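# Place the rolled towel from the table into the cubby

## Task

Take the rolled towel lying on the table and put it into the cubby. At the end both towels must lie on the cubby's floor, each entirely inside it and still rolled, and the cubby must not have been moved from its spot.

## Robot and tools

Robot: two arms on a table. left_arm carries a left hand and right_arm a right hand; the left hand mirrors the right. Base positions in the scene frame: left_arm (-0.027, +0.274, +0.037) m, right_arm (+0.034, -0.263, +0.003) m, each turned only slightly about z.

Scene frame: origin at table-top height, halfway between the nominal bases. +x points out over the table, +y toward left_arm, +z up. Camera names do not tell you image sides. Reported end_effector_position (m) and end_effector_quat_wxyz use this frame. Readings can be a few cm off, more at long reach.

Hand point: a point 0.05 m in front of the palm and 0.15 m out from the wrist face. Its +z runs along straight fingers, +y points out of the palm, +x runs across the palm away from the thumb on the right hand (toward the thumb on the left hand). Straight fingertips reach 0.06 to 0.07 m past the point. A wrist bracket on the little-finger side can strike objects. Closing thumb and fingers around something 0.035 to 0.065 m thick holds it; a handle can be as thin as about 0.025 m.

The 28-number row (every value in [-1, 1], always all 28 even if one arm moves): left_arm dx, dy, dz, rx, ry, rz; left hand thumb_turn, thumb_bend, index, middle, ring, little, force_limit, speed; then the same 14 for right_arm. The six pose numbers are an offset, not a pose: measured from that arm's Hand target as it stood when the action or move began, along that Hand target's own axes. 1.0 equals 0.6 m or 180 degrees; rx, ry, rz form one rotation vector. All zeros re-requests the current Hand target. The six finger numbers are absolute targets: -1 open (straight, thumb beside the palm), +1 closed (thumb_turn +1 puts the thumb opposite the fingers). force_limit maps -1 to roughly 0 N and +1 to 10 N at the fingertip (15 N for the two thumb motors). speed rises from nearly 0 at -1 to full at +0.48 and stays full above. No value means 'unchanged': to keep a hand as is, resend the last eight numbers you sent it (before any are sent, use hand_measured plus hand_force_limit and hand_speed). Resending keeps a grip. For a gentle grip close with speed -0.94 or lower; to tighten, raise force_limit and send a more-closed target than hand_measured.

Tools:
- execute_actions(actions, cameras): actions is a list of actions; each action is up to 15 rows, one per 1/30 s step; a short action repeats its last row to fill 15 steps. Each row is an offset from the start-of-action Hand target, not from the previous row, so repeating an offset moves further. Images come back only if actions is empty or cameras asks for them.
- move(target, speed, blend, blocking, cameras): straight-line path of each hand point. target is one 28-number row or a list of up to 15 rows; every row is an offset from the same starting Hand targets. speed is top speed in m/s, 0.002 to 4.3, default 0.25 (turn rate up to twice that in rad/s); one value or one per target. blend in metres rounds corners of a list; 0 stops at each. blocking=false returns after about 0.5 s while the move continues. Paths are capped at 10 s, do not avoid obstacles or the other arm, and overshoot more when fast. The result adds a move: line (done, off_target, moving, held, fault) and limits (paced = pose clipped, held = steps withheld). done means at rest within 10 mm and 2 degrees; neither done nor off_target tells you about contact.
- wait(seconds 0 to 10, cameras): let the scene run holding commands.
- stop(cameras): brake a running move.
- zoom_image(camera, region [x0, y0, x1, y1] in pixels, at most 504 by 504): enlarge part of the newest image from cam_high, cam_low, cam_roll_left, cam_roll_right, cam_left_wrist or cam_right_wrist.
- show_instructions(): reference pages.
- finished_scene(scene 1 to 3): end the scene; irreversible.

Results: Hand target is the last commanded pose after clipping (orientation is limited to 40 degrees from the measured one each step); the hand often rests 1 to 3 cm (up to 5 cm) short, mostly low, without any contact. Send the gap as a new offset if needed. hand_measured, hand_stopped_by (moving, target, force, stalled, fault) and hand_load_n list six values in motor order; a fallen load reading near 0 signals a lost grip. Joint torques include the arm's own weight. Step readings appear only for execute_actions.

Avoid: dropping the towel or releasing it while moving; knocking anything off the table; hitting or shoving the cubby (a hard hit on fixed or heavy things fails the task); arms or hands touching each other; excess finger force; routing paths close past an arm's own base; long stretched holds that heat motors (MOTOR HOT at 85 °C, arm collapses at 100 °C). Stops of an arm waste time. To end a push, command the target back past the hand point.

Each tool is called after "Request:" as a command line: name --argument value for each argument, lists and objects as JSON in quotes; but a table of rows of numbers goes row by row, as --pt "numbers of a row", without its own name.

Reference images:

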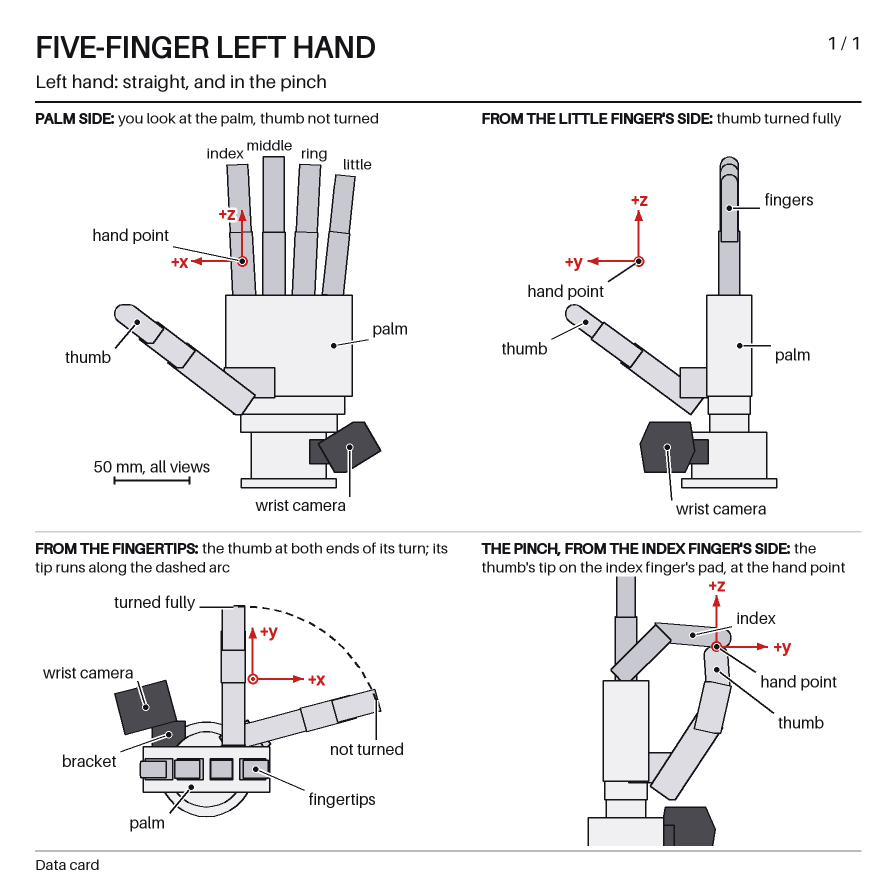

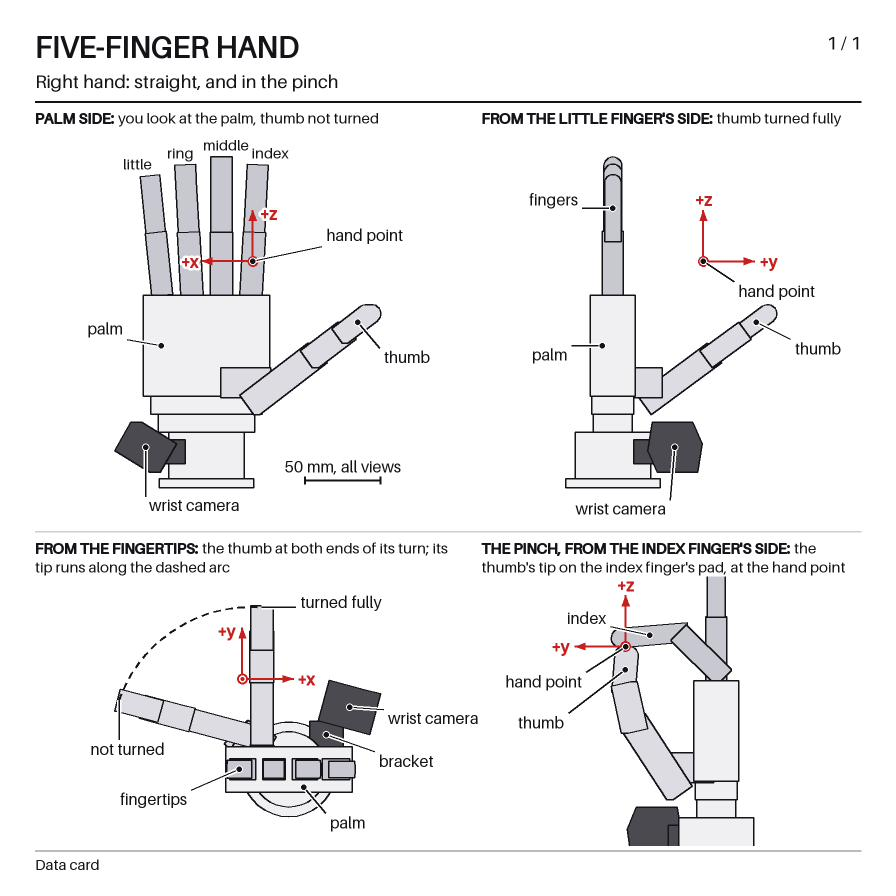

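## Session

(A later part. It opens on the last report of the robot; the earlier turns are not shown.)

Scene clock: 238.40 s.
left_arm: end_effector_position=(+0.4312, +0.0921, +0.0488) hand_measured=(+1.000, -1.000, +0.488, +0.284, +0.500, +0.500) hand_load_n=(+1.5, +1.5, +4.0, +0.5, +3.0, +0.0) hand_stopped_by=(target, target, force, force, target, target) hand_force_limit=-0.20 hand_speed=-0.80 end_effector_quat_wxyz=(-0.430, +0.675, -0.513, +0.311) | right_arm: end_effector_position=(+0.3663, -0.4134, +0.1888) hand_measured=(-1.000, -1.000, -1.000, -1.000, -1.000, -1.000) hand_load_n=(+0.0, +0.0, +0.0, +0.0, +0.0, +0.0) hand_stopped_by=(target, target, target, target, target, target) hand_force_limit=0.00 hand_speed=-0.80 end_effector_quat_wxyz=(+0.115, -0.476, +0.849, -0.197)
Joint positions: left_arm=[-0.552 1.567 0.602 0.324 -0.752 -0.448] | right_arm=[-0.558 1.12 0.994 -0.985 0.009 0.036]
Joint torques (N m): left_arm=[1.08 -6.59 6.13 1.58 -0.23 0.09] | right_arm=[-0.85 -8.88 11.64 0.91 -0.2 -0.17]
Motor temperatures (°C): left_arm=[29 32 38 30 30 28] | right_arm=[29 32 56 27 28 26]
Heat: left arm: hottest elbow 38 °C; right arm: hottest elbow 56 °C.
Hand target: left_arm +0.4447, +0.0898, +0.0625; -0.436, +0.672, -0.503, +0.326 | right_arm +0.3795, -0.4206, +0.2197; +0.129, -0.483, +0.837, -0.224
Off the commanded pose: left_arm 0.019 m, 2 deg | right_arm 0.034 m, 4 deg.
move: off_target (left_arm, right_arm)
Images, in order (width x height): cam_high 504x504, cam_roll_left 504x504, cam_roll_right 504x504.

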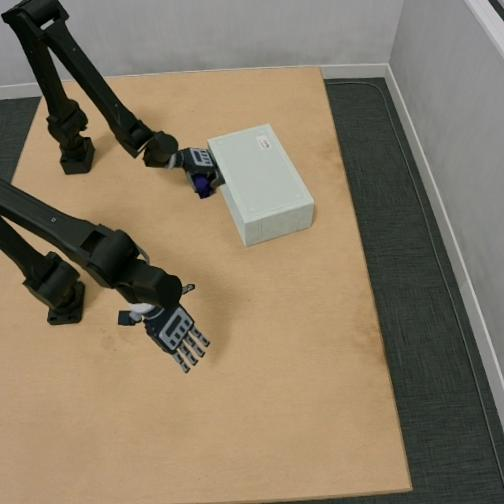

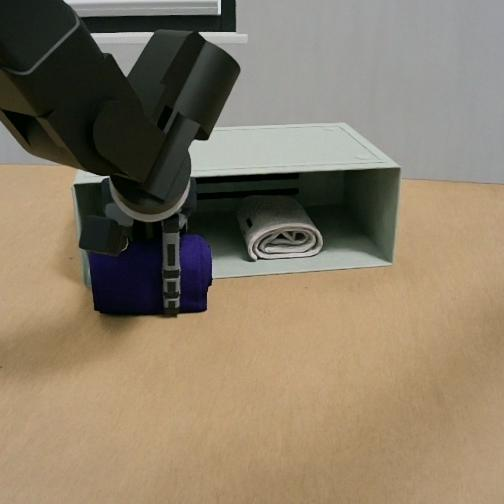

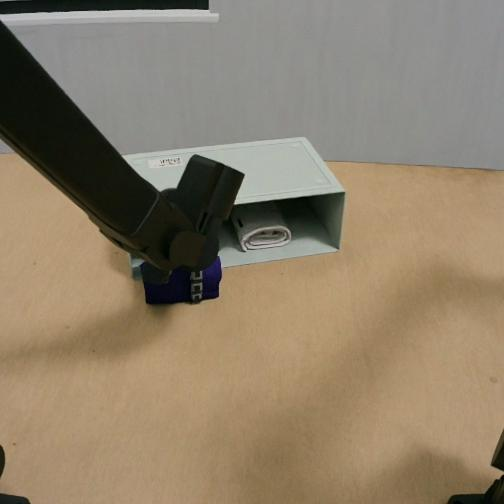

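Request:
move --target '[0.0262,-0.0152,0.0178,0,0,0,1,-1,0.5,0.5,0.5,0.5,-0.2,-0.8,0,0,0,0,0,0,-1,-1,-1,-1,-1,-1,0,-0.8]' --speed 0.06 --cameras '["cam_roll_left","cam_roll_right","cam_high"]'

Request:
zoom_image --camera "cam_high" --region '[130, 100, 330, 260]'

Scene clock: 261.97 s.
left_arm: end_effector_position=(+0.4438, +0.0841, +0.0528) hand_measured=(+1.000, -1.000, +0.488, +0.284, +0.500, +0.500) hand_load_n=(+1.5, +1.0, +4.5, +0.5, +2.5, +0.0) hand_stopped_by=(target, target, force, force, target, target) hand_force_limit=-0.20 hand_speed=-0.80 end_effector_quat_wxyz=(-0.430, +0.675, -0.509, +0.317) | right_arm: end_effector_position=(+0.3663, -0.4134, +0.1888) hand_measured=(-1.000, -1.000, -1.000, -1.000, -1.000, -1.000) hand_load_n=(+0.0, -0.5, +0.0, -0.5, +0.0, +0.0) hand_stopped_by=(target, target, target, target, target, target) hand_force_limit=0.00 hand_speed=-0.80 end_effector_quat_wxyz=(+0.115, -0.476, +0.849, -0.197)
Joint positions: left_arm=[-0.552 1.588 0.638 0.324 -0.752 -0.448] | right_arm=[-0.558 1.12 0.994 -0.985 0.009 0.036]
Joint torques (N m): left_arm=[1.14 -6.07 7.77 0.7 -0.29 0.09] | right_arm=[-0.85 -8.88 11.63 0.9 -0.2 -0.17]
Motor temperatures (°C): left_arm=[29 33 37 30 30 28] | right_arm=[29 32 57 27 28 26]
Heat: left arm: hottest elbow 37 °C; right arm: hottest elbow 57 °C.
Hand target: left_arm +0.4621, +0.0785, +0.0664; -0.436, +0.672, -0.503, +0.326 | right_arm +0.3795, -0.4206, +0.2197; +0.129, -0.483, +0.837, -0.224
Off the commanded pose: left_arm 0.024 m, 1 deg | right_arm 0.034 m, 4 deg.
move: off_target (left_arm, right_arm)
Images, in order (width x height): cam_high 504x504, cam_roll_left 504x504, cam_roll_right 504x504.

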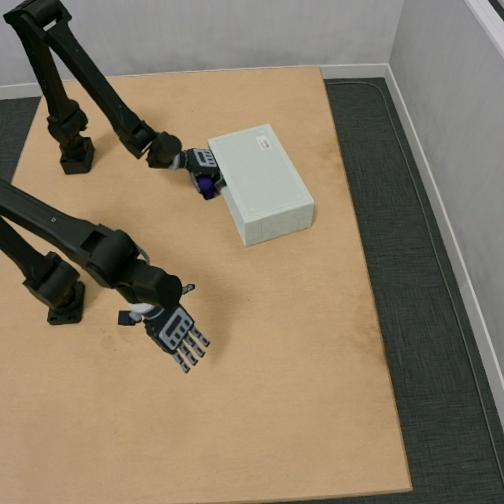

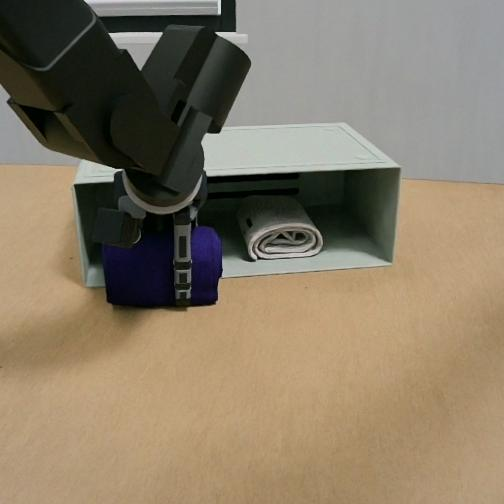

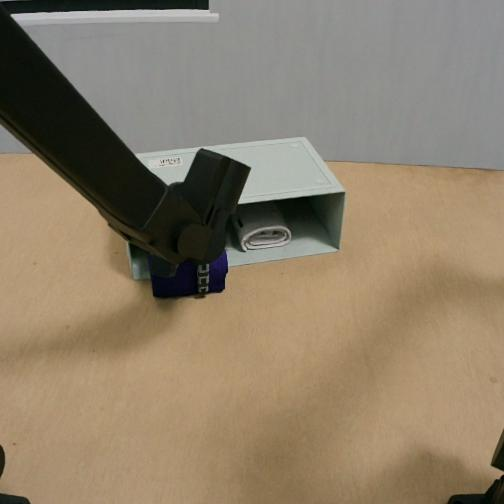

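Scaled by 2.520 from the camera's 504x504 image, which has a finer 720x720 frame.

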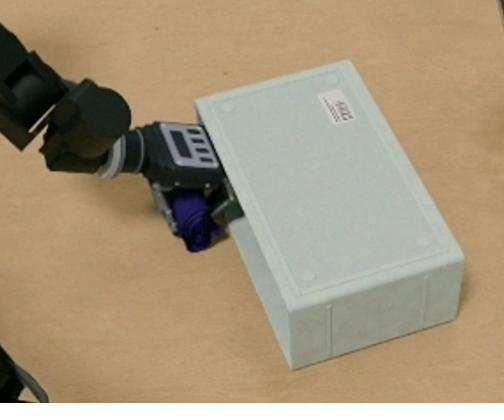

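Request:
execute_actions --actions '[[[0,0,0,0,0,0,1,-1,-1,-1,-1,-1,-0.2,-0.6,0,0,0,0,0,0,-1,-1,-1,-1,-1,-1,0,-0.8]],[[0,0,0,0,0,0,1,-1,-1,-1,-1,-1,-0.2,-0.6,0,0,0,0,0,0,-1,-1,-1,-1,-1,-1,0,-0.8]]]' --cameras '["cam_roll_left","cam_high","cam_left_wrist"]'

Scene clock: 270.20 s.
left_arm: end_effector_position=(+0.4434, +0.0835, +0.0527) hand_measured=(+1.000, -1.000, -1.000, -1.000, -1.000, -1.000) hand_load_n=(+0.0, +0.0, +0.0, +0.0, +0.0, +0.0) hand_stopped_by=(target, target, target, target, target, target) hand_force_limit=-0.20 hand_speed=-0.60 end_effector_quat_wxyz=(-0.430, +0.674, -0.510, +0.317) | right_arm: end_effector_position=(+0.3663, -0.4134, +0.1888) hand_measured=(-1.000, -1.000, -1.000, -1.000, -1.000, -1.000) hand_load_n=(+0.0, +0.0, +0.0, +0.0, +0.0, +0.0) hand_stopped_by=(target, target, target, target, target, target) hand_force_limit=0.00 hand_speed=-0.80 end_effector_quat_wxyz=(+0.115, -0.476, +0.849, -0.197)
Joint positions: left_arm=[-0.554 1.588 0.638 0.324 -0.752 -0.446] | right_arm=[-0.558 1.12 0.994 -0.985 0.009 0.036]
Joint torques (N m): left_arm=[1.14 -5.6 7.75 0.58 -0.27 0.06] | right_arm=[-0.91 -8.88 11.64 0.91 -0.2 -0.17]
Motor temperatures (°C): left_arm=[29 33 37 30 30 28] | right_arm=[29 32 57 27 28 26]
Heat: left arm: hottest elbow 37 °C; right arm: hottest elbow 57 °C.
Hand target: left_arm +0.4621, +0.0785, +0.0664; -0.436, +0.672, -0.503, +0.326 | right_arm +0.3795, -0.4206, +0.2197; +0.129, -0.483, +0.837, -0.224
Off the commanded pose: left_arm 0.024 m, 1 deg | right_arm 0.034 m, 4 deg.
Step readings (end_effector_position of left_arm | right_arm):
0: (+0.4438, +0.0841, +0.0528) | (+0.3663, -0.4134, +0.1888)
1: (+0.4438, +0.0841, +0.0528) | (+0.3663, -0.4134, +0.1888)
2: (+0.4438, +0.0841, +0.0528) | (+0.3663, -0.4134, +0.1888)
4: (+0.4438, +0.0841, +0.0528) | (+0.3663, -0.4134, +0.1888)
8: (+0.4438, +0.0841, +0.0528) | (+0.3663, -0.4134, +0.1888)
15: (+0.4438, +0.0841, +0.0528) | (+0.3663, -0.4134, +0.1888)
16: (+0.4435, +0.0834, +0.0528) | (+0.3663, -0.4134, +0.1888)
17: (+0.4435, +0.0834, +0.0528) | (+0.3663, -0.4134, +0.1888)
19: (+0.4434, +0.0835, +0.0527) | (+0.3663, -0.4134, +0.1888)
23: (+0.4434, +0.0835, +0.0527) | (+0.3663, -0.4134, +0.1888)
30: (+0.4434, +0.0835, +0.0527) | (+0.3663, -0.4134, +0.1888)
camera_calibration:
cam_left_wrist: T_world_to_cam=[[0.484311, -0.117149, 0.867017, -0.250893], [-0.273455, -0.961614, 0.0228199, 0.201478], [0.831062, -0.248142, -0.497756, -0.205314], [0, 0, 0, 1]] pos_world=[0.347234, 0.113405, 0.110735]
Images, in order (width x height): cam_high 504x504, cam_roll_left 504x504, cam_left_wrist 504x504.

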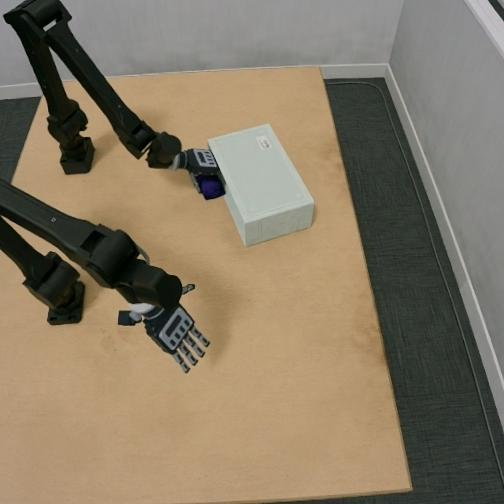

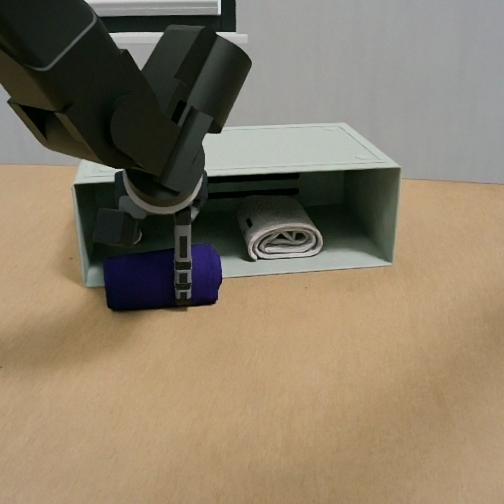

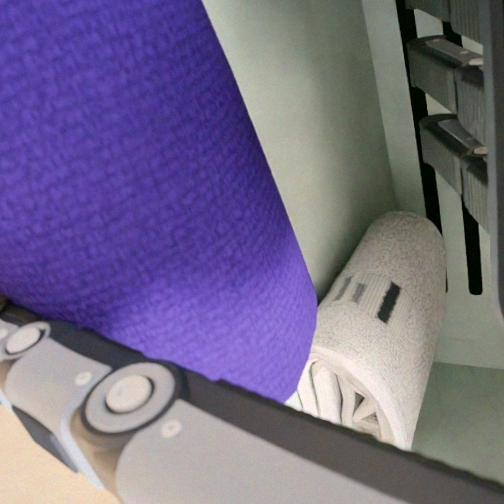

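Request:
move --pt "0 0.0475 -0.1067 0 0 0 1 -1 -1 -1 -1 -1 -0.2 -0.6 0 0 0 0 0 0 -1 -1 -1 -1 -1 -1 0 -0.8" --pt "-0.0047 0.0857 -0.2742 -0.022 0 0 -1 -1 -1 -1 -1 -1 -0.2 0 0 0 0 0 0 0 -1 -1 -1 -1 -1 -1 0 -0.8" --pt "-0.0038 0.1707 -0.2178 -0.022 0 0 -1 -1 -1 -1 -1 -1 -0.2 0 0 0 0 0 0 0 -1 -1 -1 -1 -1 -1 0 -0.8" --speed '[0.08,0.15,0.12]' --blend '[0.01,0,0]' --cameras '["cam_roll_left","cam_roll_right","cam_high","cam_left_wrist"]'

Request:
zoom_image --camera "cam_high" --region '[130, 100, 330, 260]'

Scene clock: 289.77 s.
left_arm: end_effector_position=(+0.2992, +0.0331, +0.0222) hand_measured=(-1.000, -1.000, -1.000, -1.000, -1.000, -1.000) hand_load_n=(+0.0, +0.0, +0.0, +0.0, +0.0, +0.0) hand_stopped_by=(target, target, target, target, target, target) hand_force_limit=-0.20 hand_speed=0.00 end_effector_quat_wxyz=(-0.410, +0.684, -0.520, +0.304) | right_arm: end_effector_position=(+0.3663, -0.4134, +0.1888) hand_measured=(-1.000, -1.000, -1.000, -1.000, -1.000, -1.000) hand_load_n=(+0.0, +0.0, +0.0, +0.0, +0.0, +0.0) hand_stopped_by=(target, target, target, target, target, target) hand_force_limit=0.00 hand_speed=-0.80 end_effector_quat_wxyz=(+0.115, -0.476, +0.849, -0.197)
Joint positions: left_arm=[-0.928 1.496 0.507 -0.026 -0.973 -0.914] | right_arm=[-0.558 1.12 0.994 -0.985 0.009 0.036]
Joint torques (N m): left_arm=[1.14 -4.95 4.48 1.06 -0.53 0.05] | right_arm=[-0.85 -8.94 11.64 0.91 -0.2 -0.17]
Motor temperatures (°C): left_arm=[29 33 37 30 30 28] | right_arm=[29 32 58 27 28 26]
Heat: left arm: hottest elbow 37 °C; right arm: hottest elbow 58 °C.
Hand target: left_arm +0.3070, +0.0352, +0.0261; -0.413, +0.686, -0.513, +0.308 | right_arm +0.3795, -0.4206, +0.2197; +0.129, -0.483, +0.837, -0.224
Off the commanded pose: left_arm 0.009 m, 1 deg | right_arm 0.034 m, 4 deg.
move: off_target (right_arm); target 2's new numbers were sent with left_arm's hand 0.016 m and 2 deg from that target
camera_calibration:
cam_left_wrist: T_world_to_cam=[[0.529358, -0.105581, 0.841803, -0.173803], [-0.276406, -0.959553, 0.0534649, 0.11442], [0.80211, -0.260981, -0.53713, -0.103289], [0, 0, 0, 1]] pos_world=[0.206479, 0.0644857, 0.0847106]
Images, in order (width x height): cam_high 504x504, cam_roll_left 504x504, cam_roll_right 504x504, cam_left_wrist 504x504.

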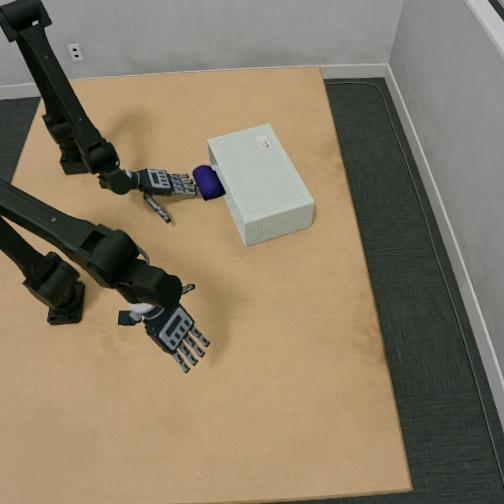

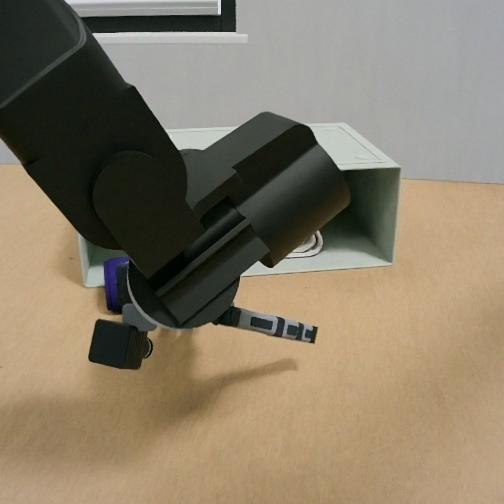

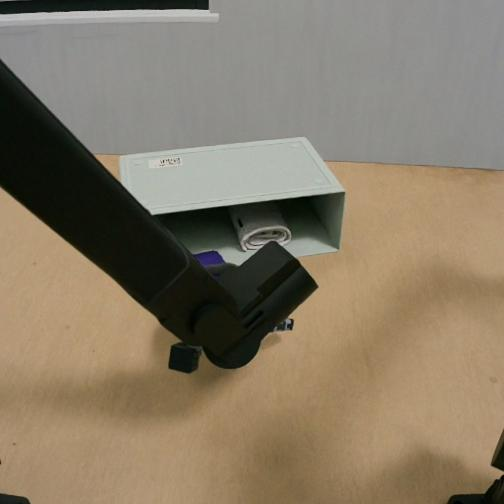

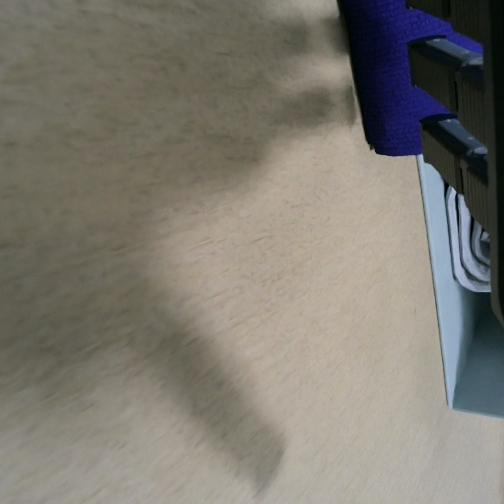

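Scaled by 2.520 from the camera's 504x504 image, which has a finer 720x720 frame.

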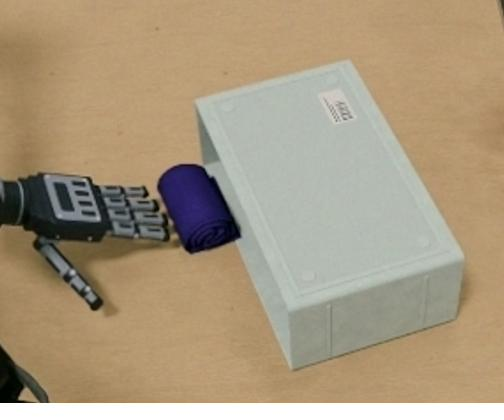

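Request:
move --target '[0.0012,-0.0642,0.1133,0,0,0,-1,-1,-1,-1,-1,-1,-0.2,0,0,0,0,0,0,0,-1,-1,-1,-1,-1,-1,0,-0.8]' --speed 0.08 --cameras '["cam_roll_left","cam_roll_right","cam_high","cam_left_wrist"]'

Request:
zoom_image --camera "cam_high" --region '[130, 100, 330, 260]'

Scene clock: 302.93 s.
left_arm: end_effector_position=(+0.3644, +0.0655, +0.0173) hand_measured=(-1.000, -1.000, -1.000, -1.000, -1.000, -1.000) hand_load_n=(-0.5, +0.0, +0.0, +0.0, +0.0, +0.0) hand_stopped_by=(target, target, target, target, target, target) hand_force_limit=-0.20 hand_speed=0.00 end_effector_quat_wxyz=(-0.411, +0.687, -0.523, +0.294) | right_arm: end_effector_position=(+0.3663, -0.4134, +0.1888) hand_measured=(-1.000, -1.000, -1.000, -1.000, -1.000, -1.000) hand_load_n=(+0.0, +0.0, +0.0, +0.0, +0.0, +0.0) hand_stopped_by=(target, target, target, target, target, target) hand_force_limit=0.00 hand_speed=-0.80 end_effector_quat_wxyz=(+0.115, -0.476, +0.849, -0.197)
Joint positions: left_arm=[-0.71 1.561 0.535 0.2 -0.841 -0.65] | right_arm=[-0.558 1.12 0.994 -0.985 0.009 0.036]
Joint torques (N m): left_arm=[1.14 -4.89 6.53 1.36 -0.28 0.09] | right_arm=[-0.85 -8.88 11.63 0.91 -0.2 -0.16]
Motor temperatures (°C): left_arm=[29 33 37 30 30 28] | right_arm=[29 32 58 27 28 26]
Heat: left arm: hottest elbow 37 °C; right arm: hottest elbow 58 °C.
Hand target: left_arm +0.3821, +0.0566, +0.0282; -0.413, +0.686, -0.513, +0.308 | right_arm +0.3795, -0.4206, +0.2197; +0.129, -0.483, +0.837, -0.224
Off the commanded pose: left_arm 0.023 m, 2 deg | right_arm 0.034 m, 4 deg.
move: off_target (left_arm, right_arm)
camera_calibration:
cam_left_wrist: T_world_to_cam=[[0.545166, -0.109612, 0.831131, -0.206021], [-0.266526, -0.962638, 0.0478681, 0.160419], [0.794832, -0.247614, -0.554012, -0.147572], [0, 0, 0, 1]] pos_world=[0.272366, 0.0953018, 0.0817949]
Images, in order (width x height): cam_high 504x504, cam_roll_left 504x504, cam_roll_right 504x504, cam_left_wrist 504x504.

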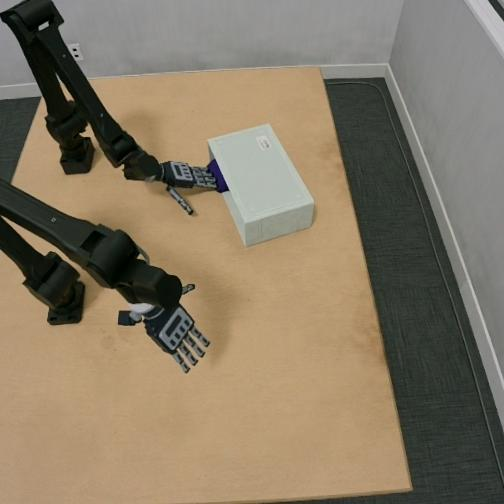

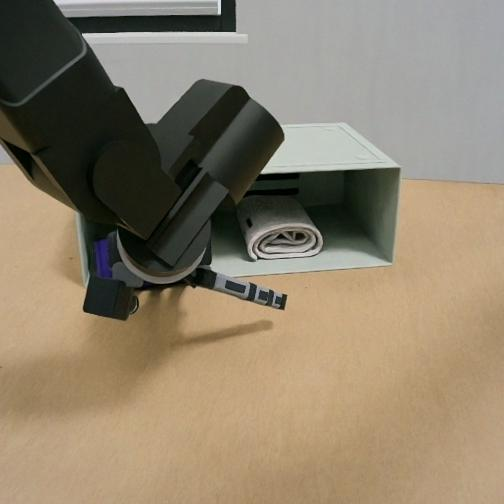

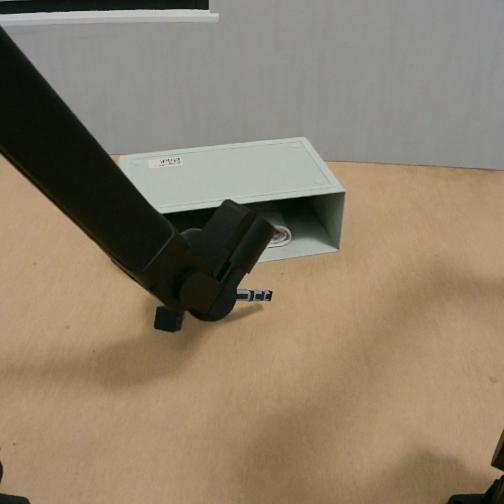

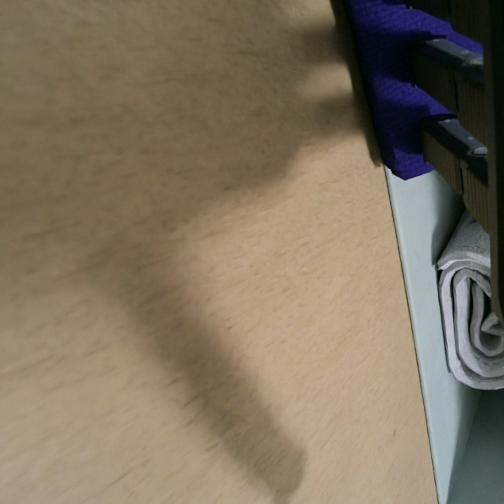

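Scaled by 2.520 from the camera's 504x504 image, which has a finer 720x720 frame.

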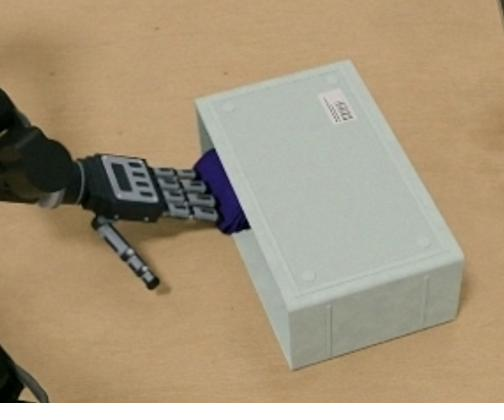

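Request:
zoom_image --camera "cam_roll_left" --region '[60, 160, 260, 320]'

Request:
zoom_image --camera "cam_high" --region '[180, 110, 280, 210]'

Scaled by 2.520 from the camera's 504x504 image, which has a finer 720x720 frame.

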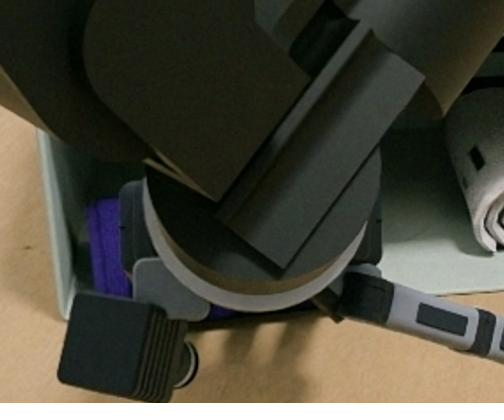

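Scaled by 5.040 from the camera's 504x504 image, which has a finer 720x720 frame.

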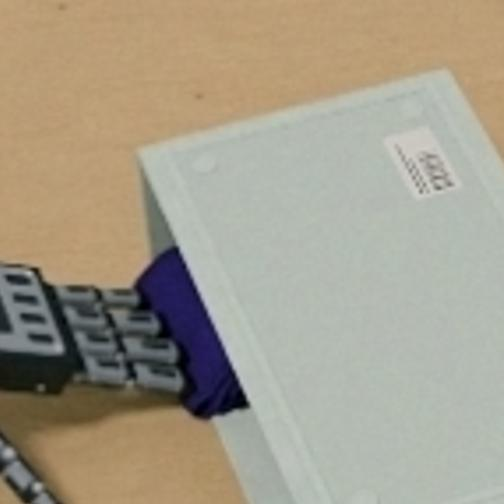

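Request:
move --target '[0.0408,-0.0525,0.0883,0,0,0,-1,-1,-1,-1,-1,-1,-0.2,0,0,0,0,0,0,0,-1,-1,-1,-1,-1,-1,0,-0.8]' --speed 0.08 --cameras '["cam_roll_left","cam_roll_right","cam_high","cam_left_wrist"]'

Request:
zoom_image --camera "cam_high" --region '[130, 100, 330, 260]'

Scene clock: 320.83 s.
left_arm: end_effector_position=(+0.4271, +0.0568, +0.0185) hand_measured=(-1.000, -1.000, -1.000, -1.000, -1.000, -1.000) hand_load_n=(+0.0, +0.0, -0.5, +0.0, +0.0, +0.0) hand_stopped_by=(target, target, target, target, target, target) hand_force_limit=-0.20 hand_speed=0.00 end_effector_quat_wxyz=(-0.408, +0.688, -0.524, +0.293) | right_arm: end_effector_position=(+0.3663, -0.4134, +0.1888) hand_measured=(-1.000, -1.000, -1.000, -1.000, -1.000, -1.000) hand_load_n=(-0.5, +0.0, +0.0, +0.0, +0.0, +0.0) hand_stopped_by=(target, target, target, target, target, target) hand_force_limit=0.00 hand_speed=-0.80 end_effector_quat_wxyz=(+0.115, -0.476, +0.849, -0.197)
Joint positions: left_arm=[-0.617 1.665 0.676 0.227 -0.769 -0.557] | right_arm=[-0.558 1.12 0.994 -0.985 0.009 0.036]
Joint torques (N m): left_arm=[0.97 -6.42 7.13 1.36 -0.24 0.07] | right_arm=[-0.85 -8.94 11.63 0.91 -0.2 -0.16]
Motor temperatures (°C): left_arm=[29 33 37 30 30 28] | right_arm=[29 32 59 27 28 26]
Heat: left arm: hottest elbow 37 °C; right arm: hottest elbow 59 °C.
Hand target: left_arm +0.4481, +0.0505, +0.0311; -0.413, +0.686, -0.513, +0.308 | right_arm +0.3795, -0.4206, +0.2197; +0.129, -0.483, +0.837, -0.224
Off the commanded pose: left_arm 0.025 m, 2 deg | right_arm 0.034 m, 4 deg.
move: off_target (left_arm, right_arm)
camera_calibration:
cam_left_wrist: T_world_to_cam=[[0.54989, -0.109188, 0.828069, -0.244203], [-0.269295, -0.961651, 0.0520272, 0.169805], [0.790633, -0.251605, -0.558206, -0.196862], [0, 0, 0, 1]] pos_world=[0.335658, 0.0870974, 0.0834928]
Images, in order (width x height): cam_high 504x504, cam_roll_left 504x504, cam_roll_right 504x504, cam_left_wrist 504x504.

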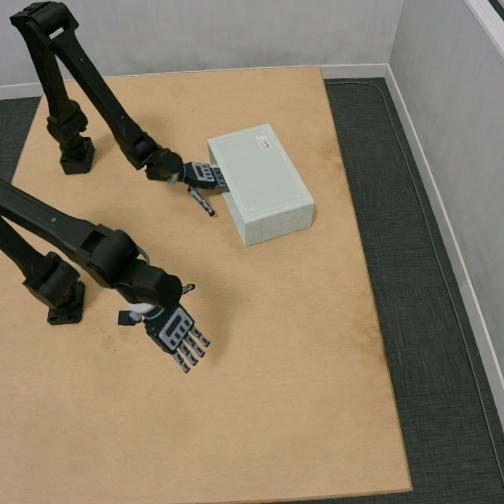

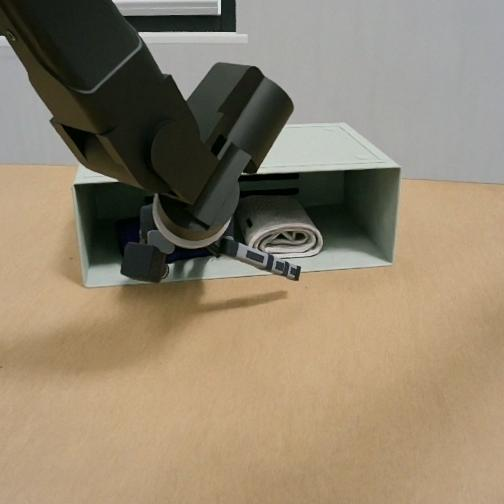

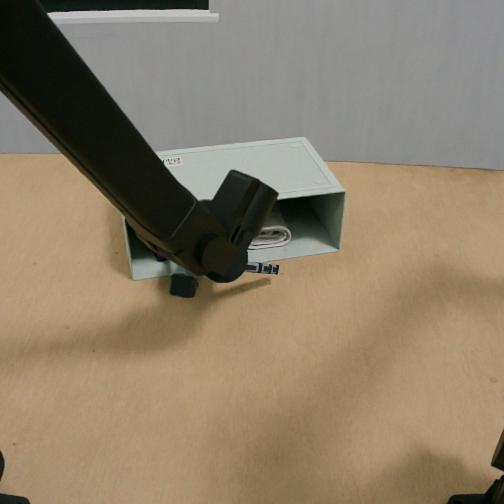

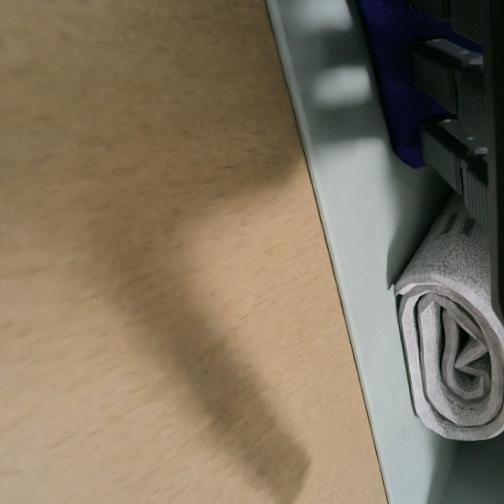

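Scaled by 2.520 from the camera's 504x504 image, which has a finer 720x720 frame.

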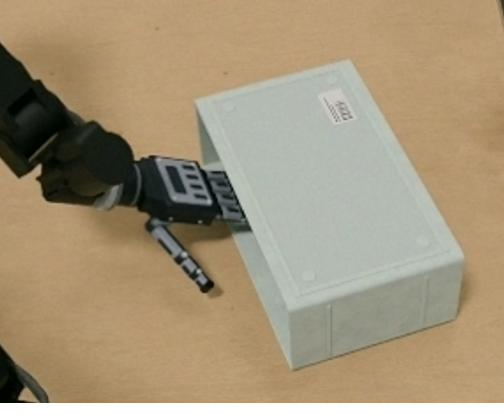

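Request:
move --pt "0 0.0783 -0.1472 0 0 0 -1 -1 -1 -1 -1 -1 -0.2 0 0 0 0 0 0 0 -1 -1 -1 -1 -1 -1 0 -0.8" --pt "-0.039 -0.0007 -0.2827 0 0 0 -1 -1 -1 -1 -1 -1 -0.2 0 0 0 0 0 0 0 -1 -1 -1 -1 -1 -1 0 -0.8" --speed '[0.1,0.2]' --blend 0.02 --cameras '["cam_roll_left","cam_roll_right","cam_high","cam_left_wrist"]'

Request:
zoom_image --camera "cam_roll_right" --region '[100, 120, 370, 300]'

Scene clock: 328.20 s.
left_arm: end_effector_position=(+0.2922, +0.0423, +0.0983) hand_measured=(-1.000, -1.000, -1.000, -1.000, -1.000, -1.000) hand_load_n=(-0.5, +0.0, +0.0, +0.0, +0.0, +0.0) hand_stopped_by=(target, target, target, target, target, target) hand_force_limit=-0.20 hand_speed=0.00 end_effector_quat_wxyz=(-0.416, +0.683, -0.525, +0.293) | right_arm: end_effector_position=(+0.3663, -0.4134, +0.1888) hand_measured=(-1.000, -1.000, -1.000, -1.000, -1.000, -1.000) hand_load_n=(+0.0, +0.0, +0.0, +0.0, +0.0, +0.0) hand_stopped_by=(target, target, target, target, target, target) hand_force_limit=0.00 hand_speed=-0.80 end_effector_quat_wxyz=(+0.115, -0.476, +0.849, -0.197)
Joint positions: left_arm=[-0.933 1.254 0.579 -0.377 -0.982 -0.926] | right_arm=[-0.558 1.12 0.994 -0.985 0.009 0.036]
Joint torques (N m): left_arm=[-0.26 -3.96 7.73 -0.02 -0.85 -0.25] | right_arm=[-0.85 -8.94 11.64 0.9 -0.2 -0.16]
Motor temperatures (°C): left_arm=[29 33 37 30 30 28] | right_arm=[29 32 59 27 28 27]
Heat: left arm: hottest elbow 37 °C; right arm: hottest elbow 59 °C.
Hand target: left_arm +0.2980, +0.0306, +0.1112; -0.413, +0.686, -0.513, +0.308 | right_arm +0.3795, -0.4206, +0.2197; +0.129, -0.483, +0.837, -0.224
Off the commanded pose: left_arm 0.018 m, 2 deg | right_arm 0.034 m, 4 deg.
move: off_target (left_arm, right_arm)
camera_calibration:
cam_left_wrist: T_world_to_cam=[[0.540097, -0.122619, 0.832622, -0.234599], [-0.270096, -0.962251, 0.0334939, 0.117475], [0.797084, -0.242978, -0.552828, -0.0521074], [0, 0, 0, 1]] pos_world=[0.19997, 0.0716133, 0.162592]
Images, in order (width x height): cam_high 504x504, cam_roll_left 504x504, cam_roll_right 504x504, cam_left_wrist 504x504.

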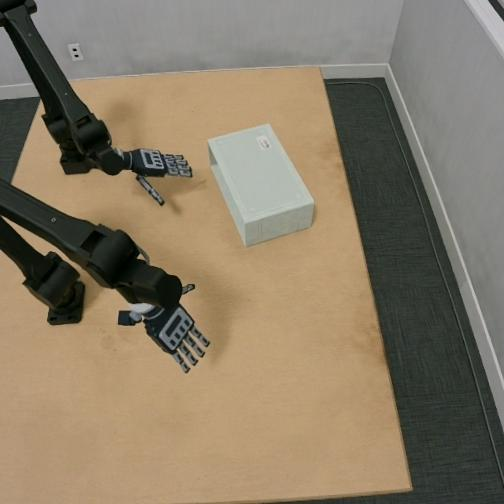

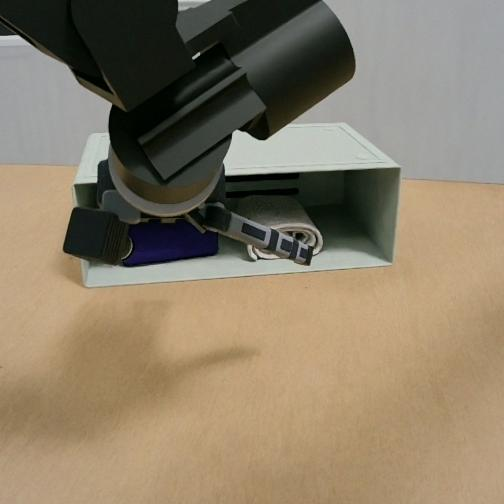

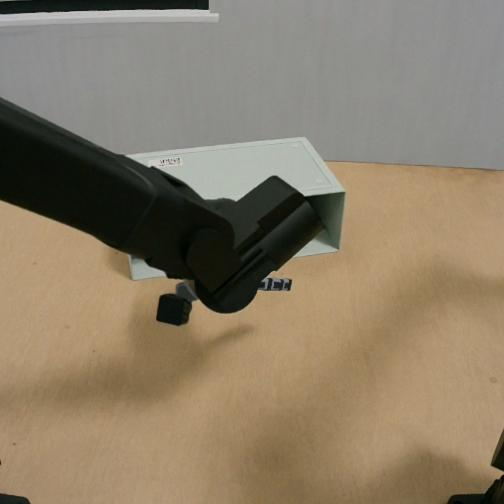

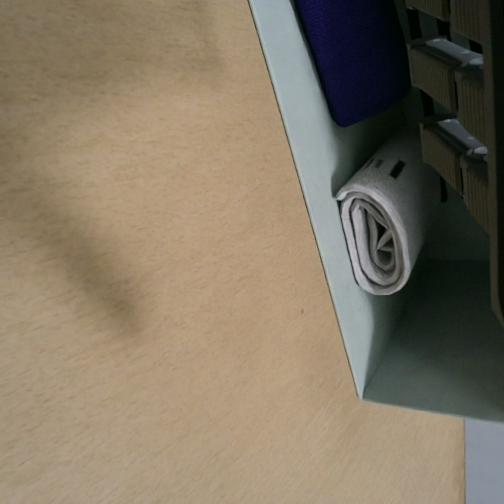

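Scaled by 1.867 from the camera's 504x504 image, which has a finer 720x720 frame.

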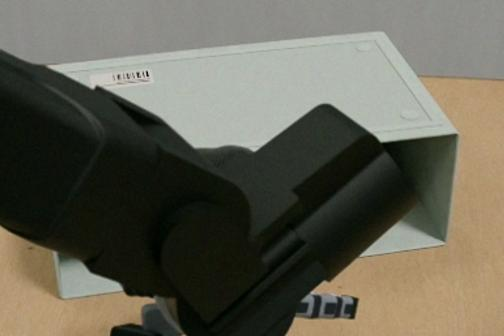

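Request:
finished_scene --scene 2

The scene is finished: the task was done.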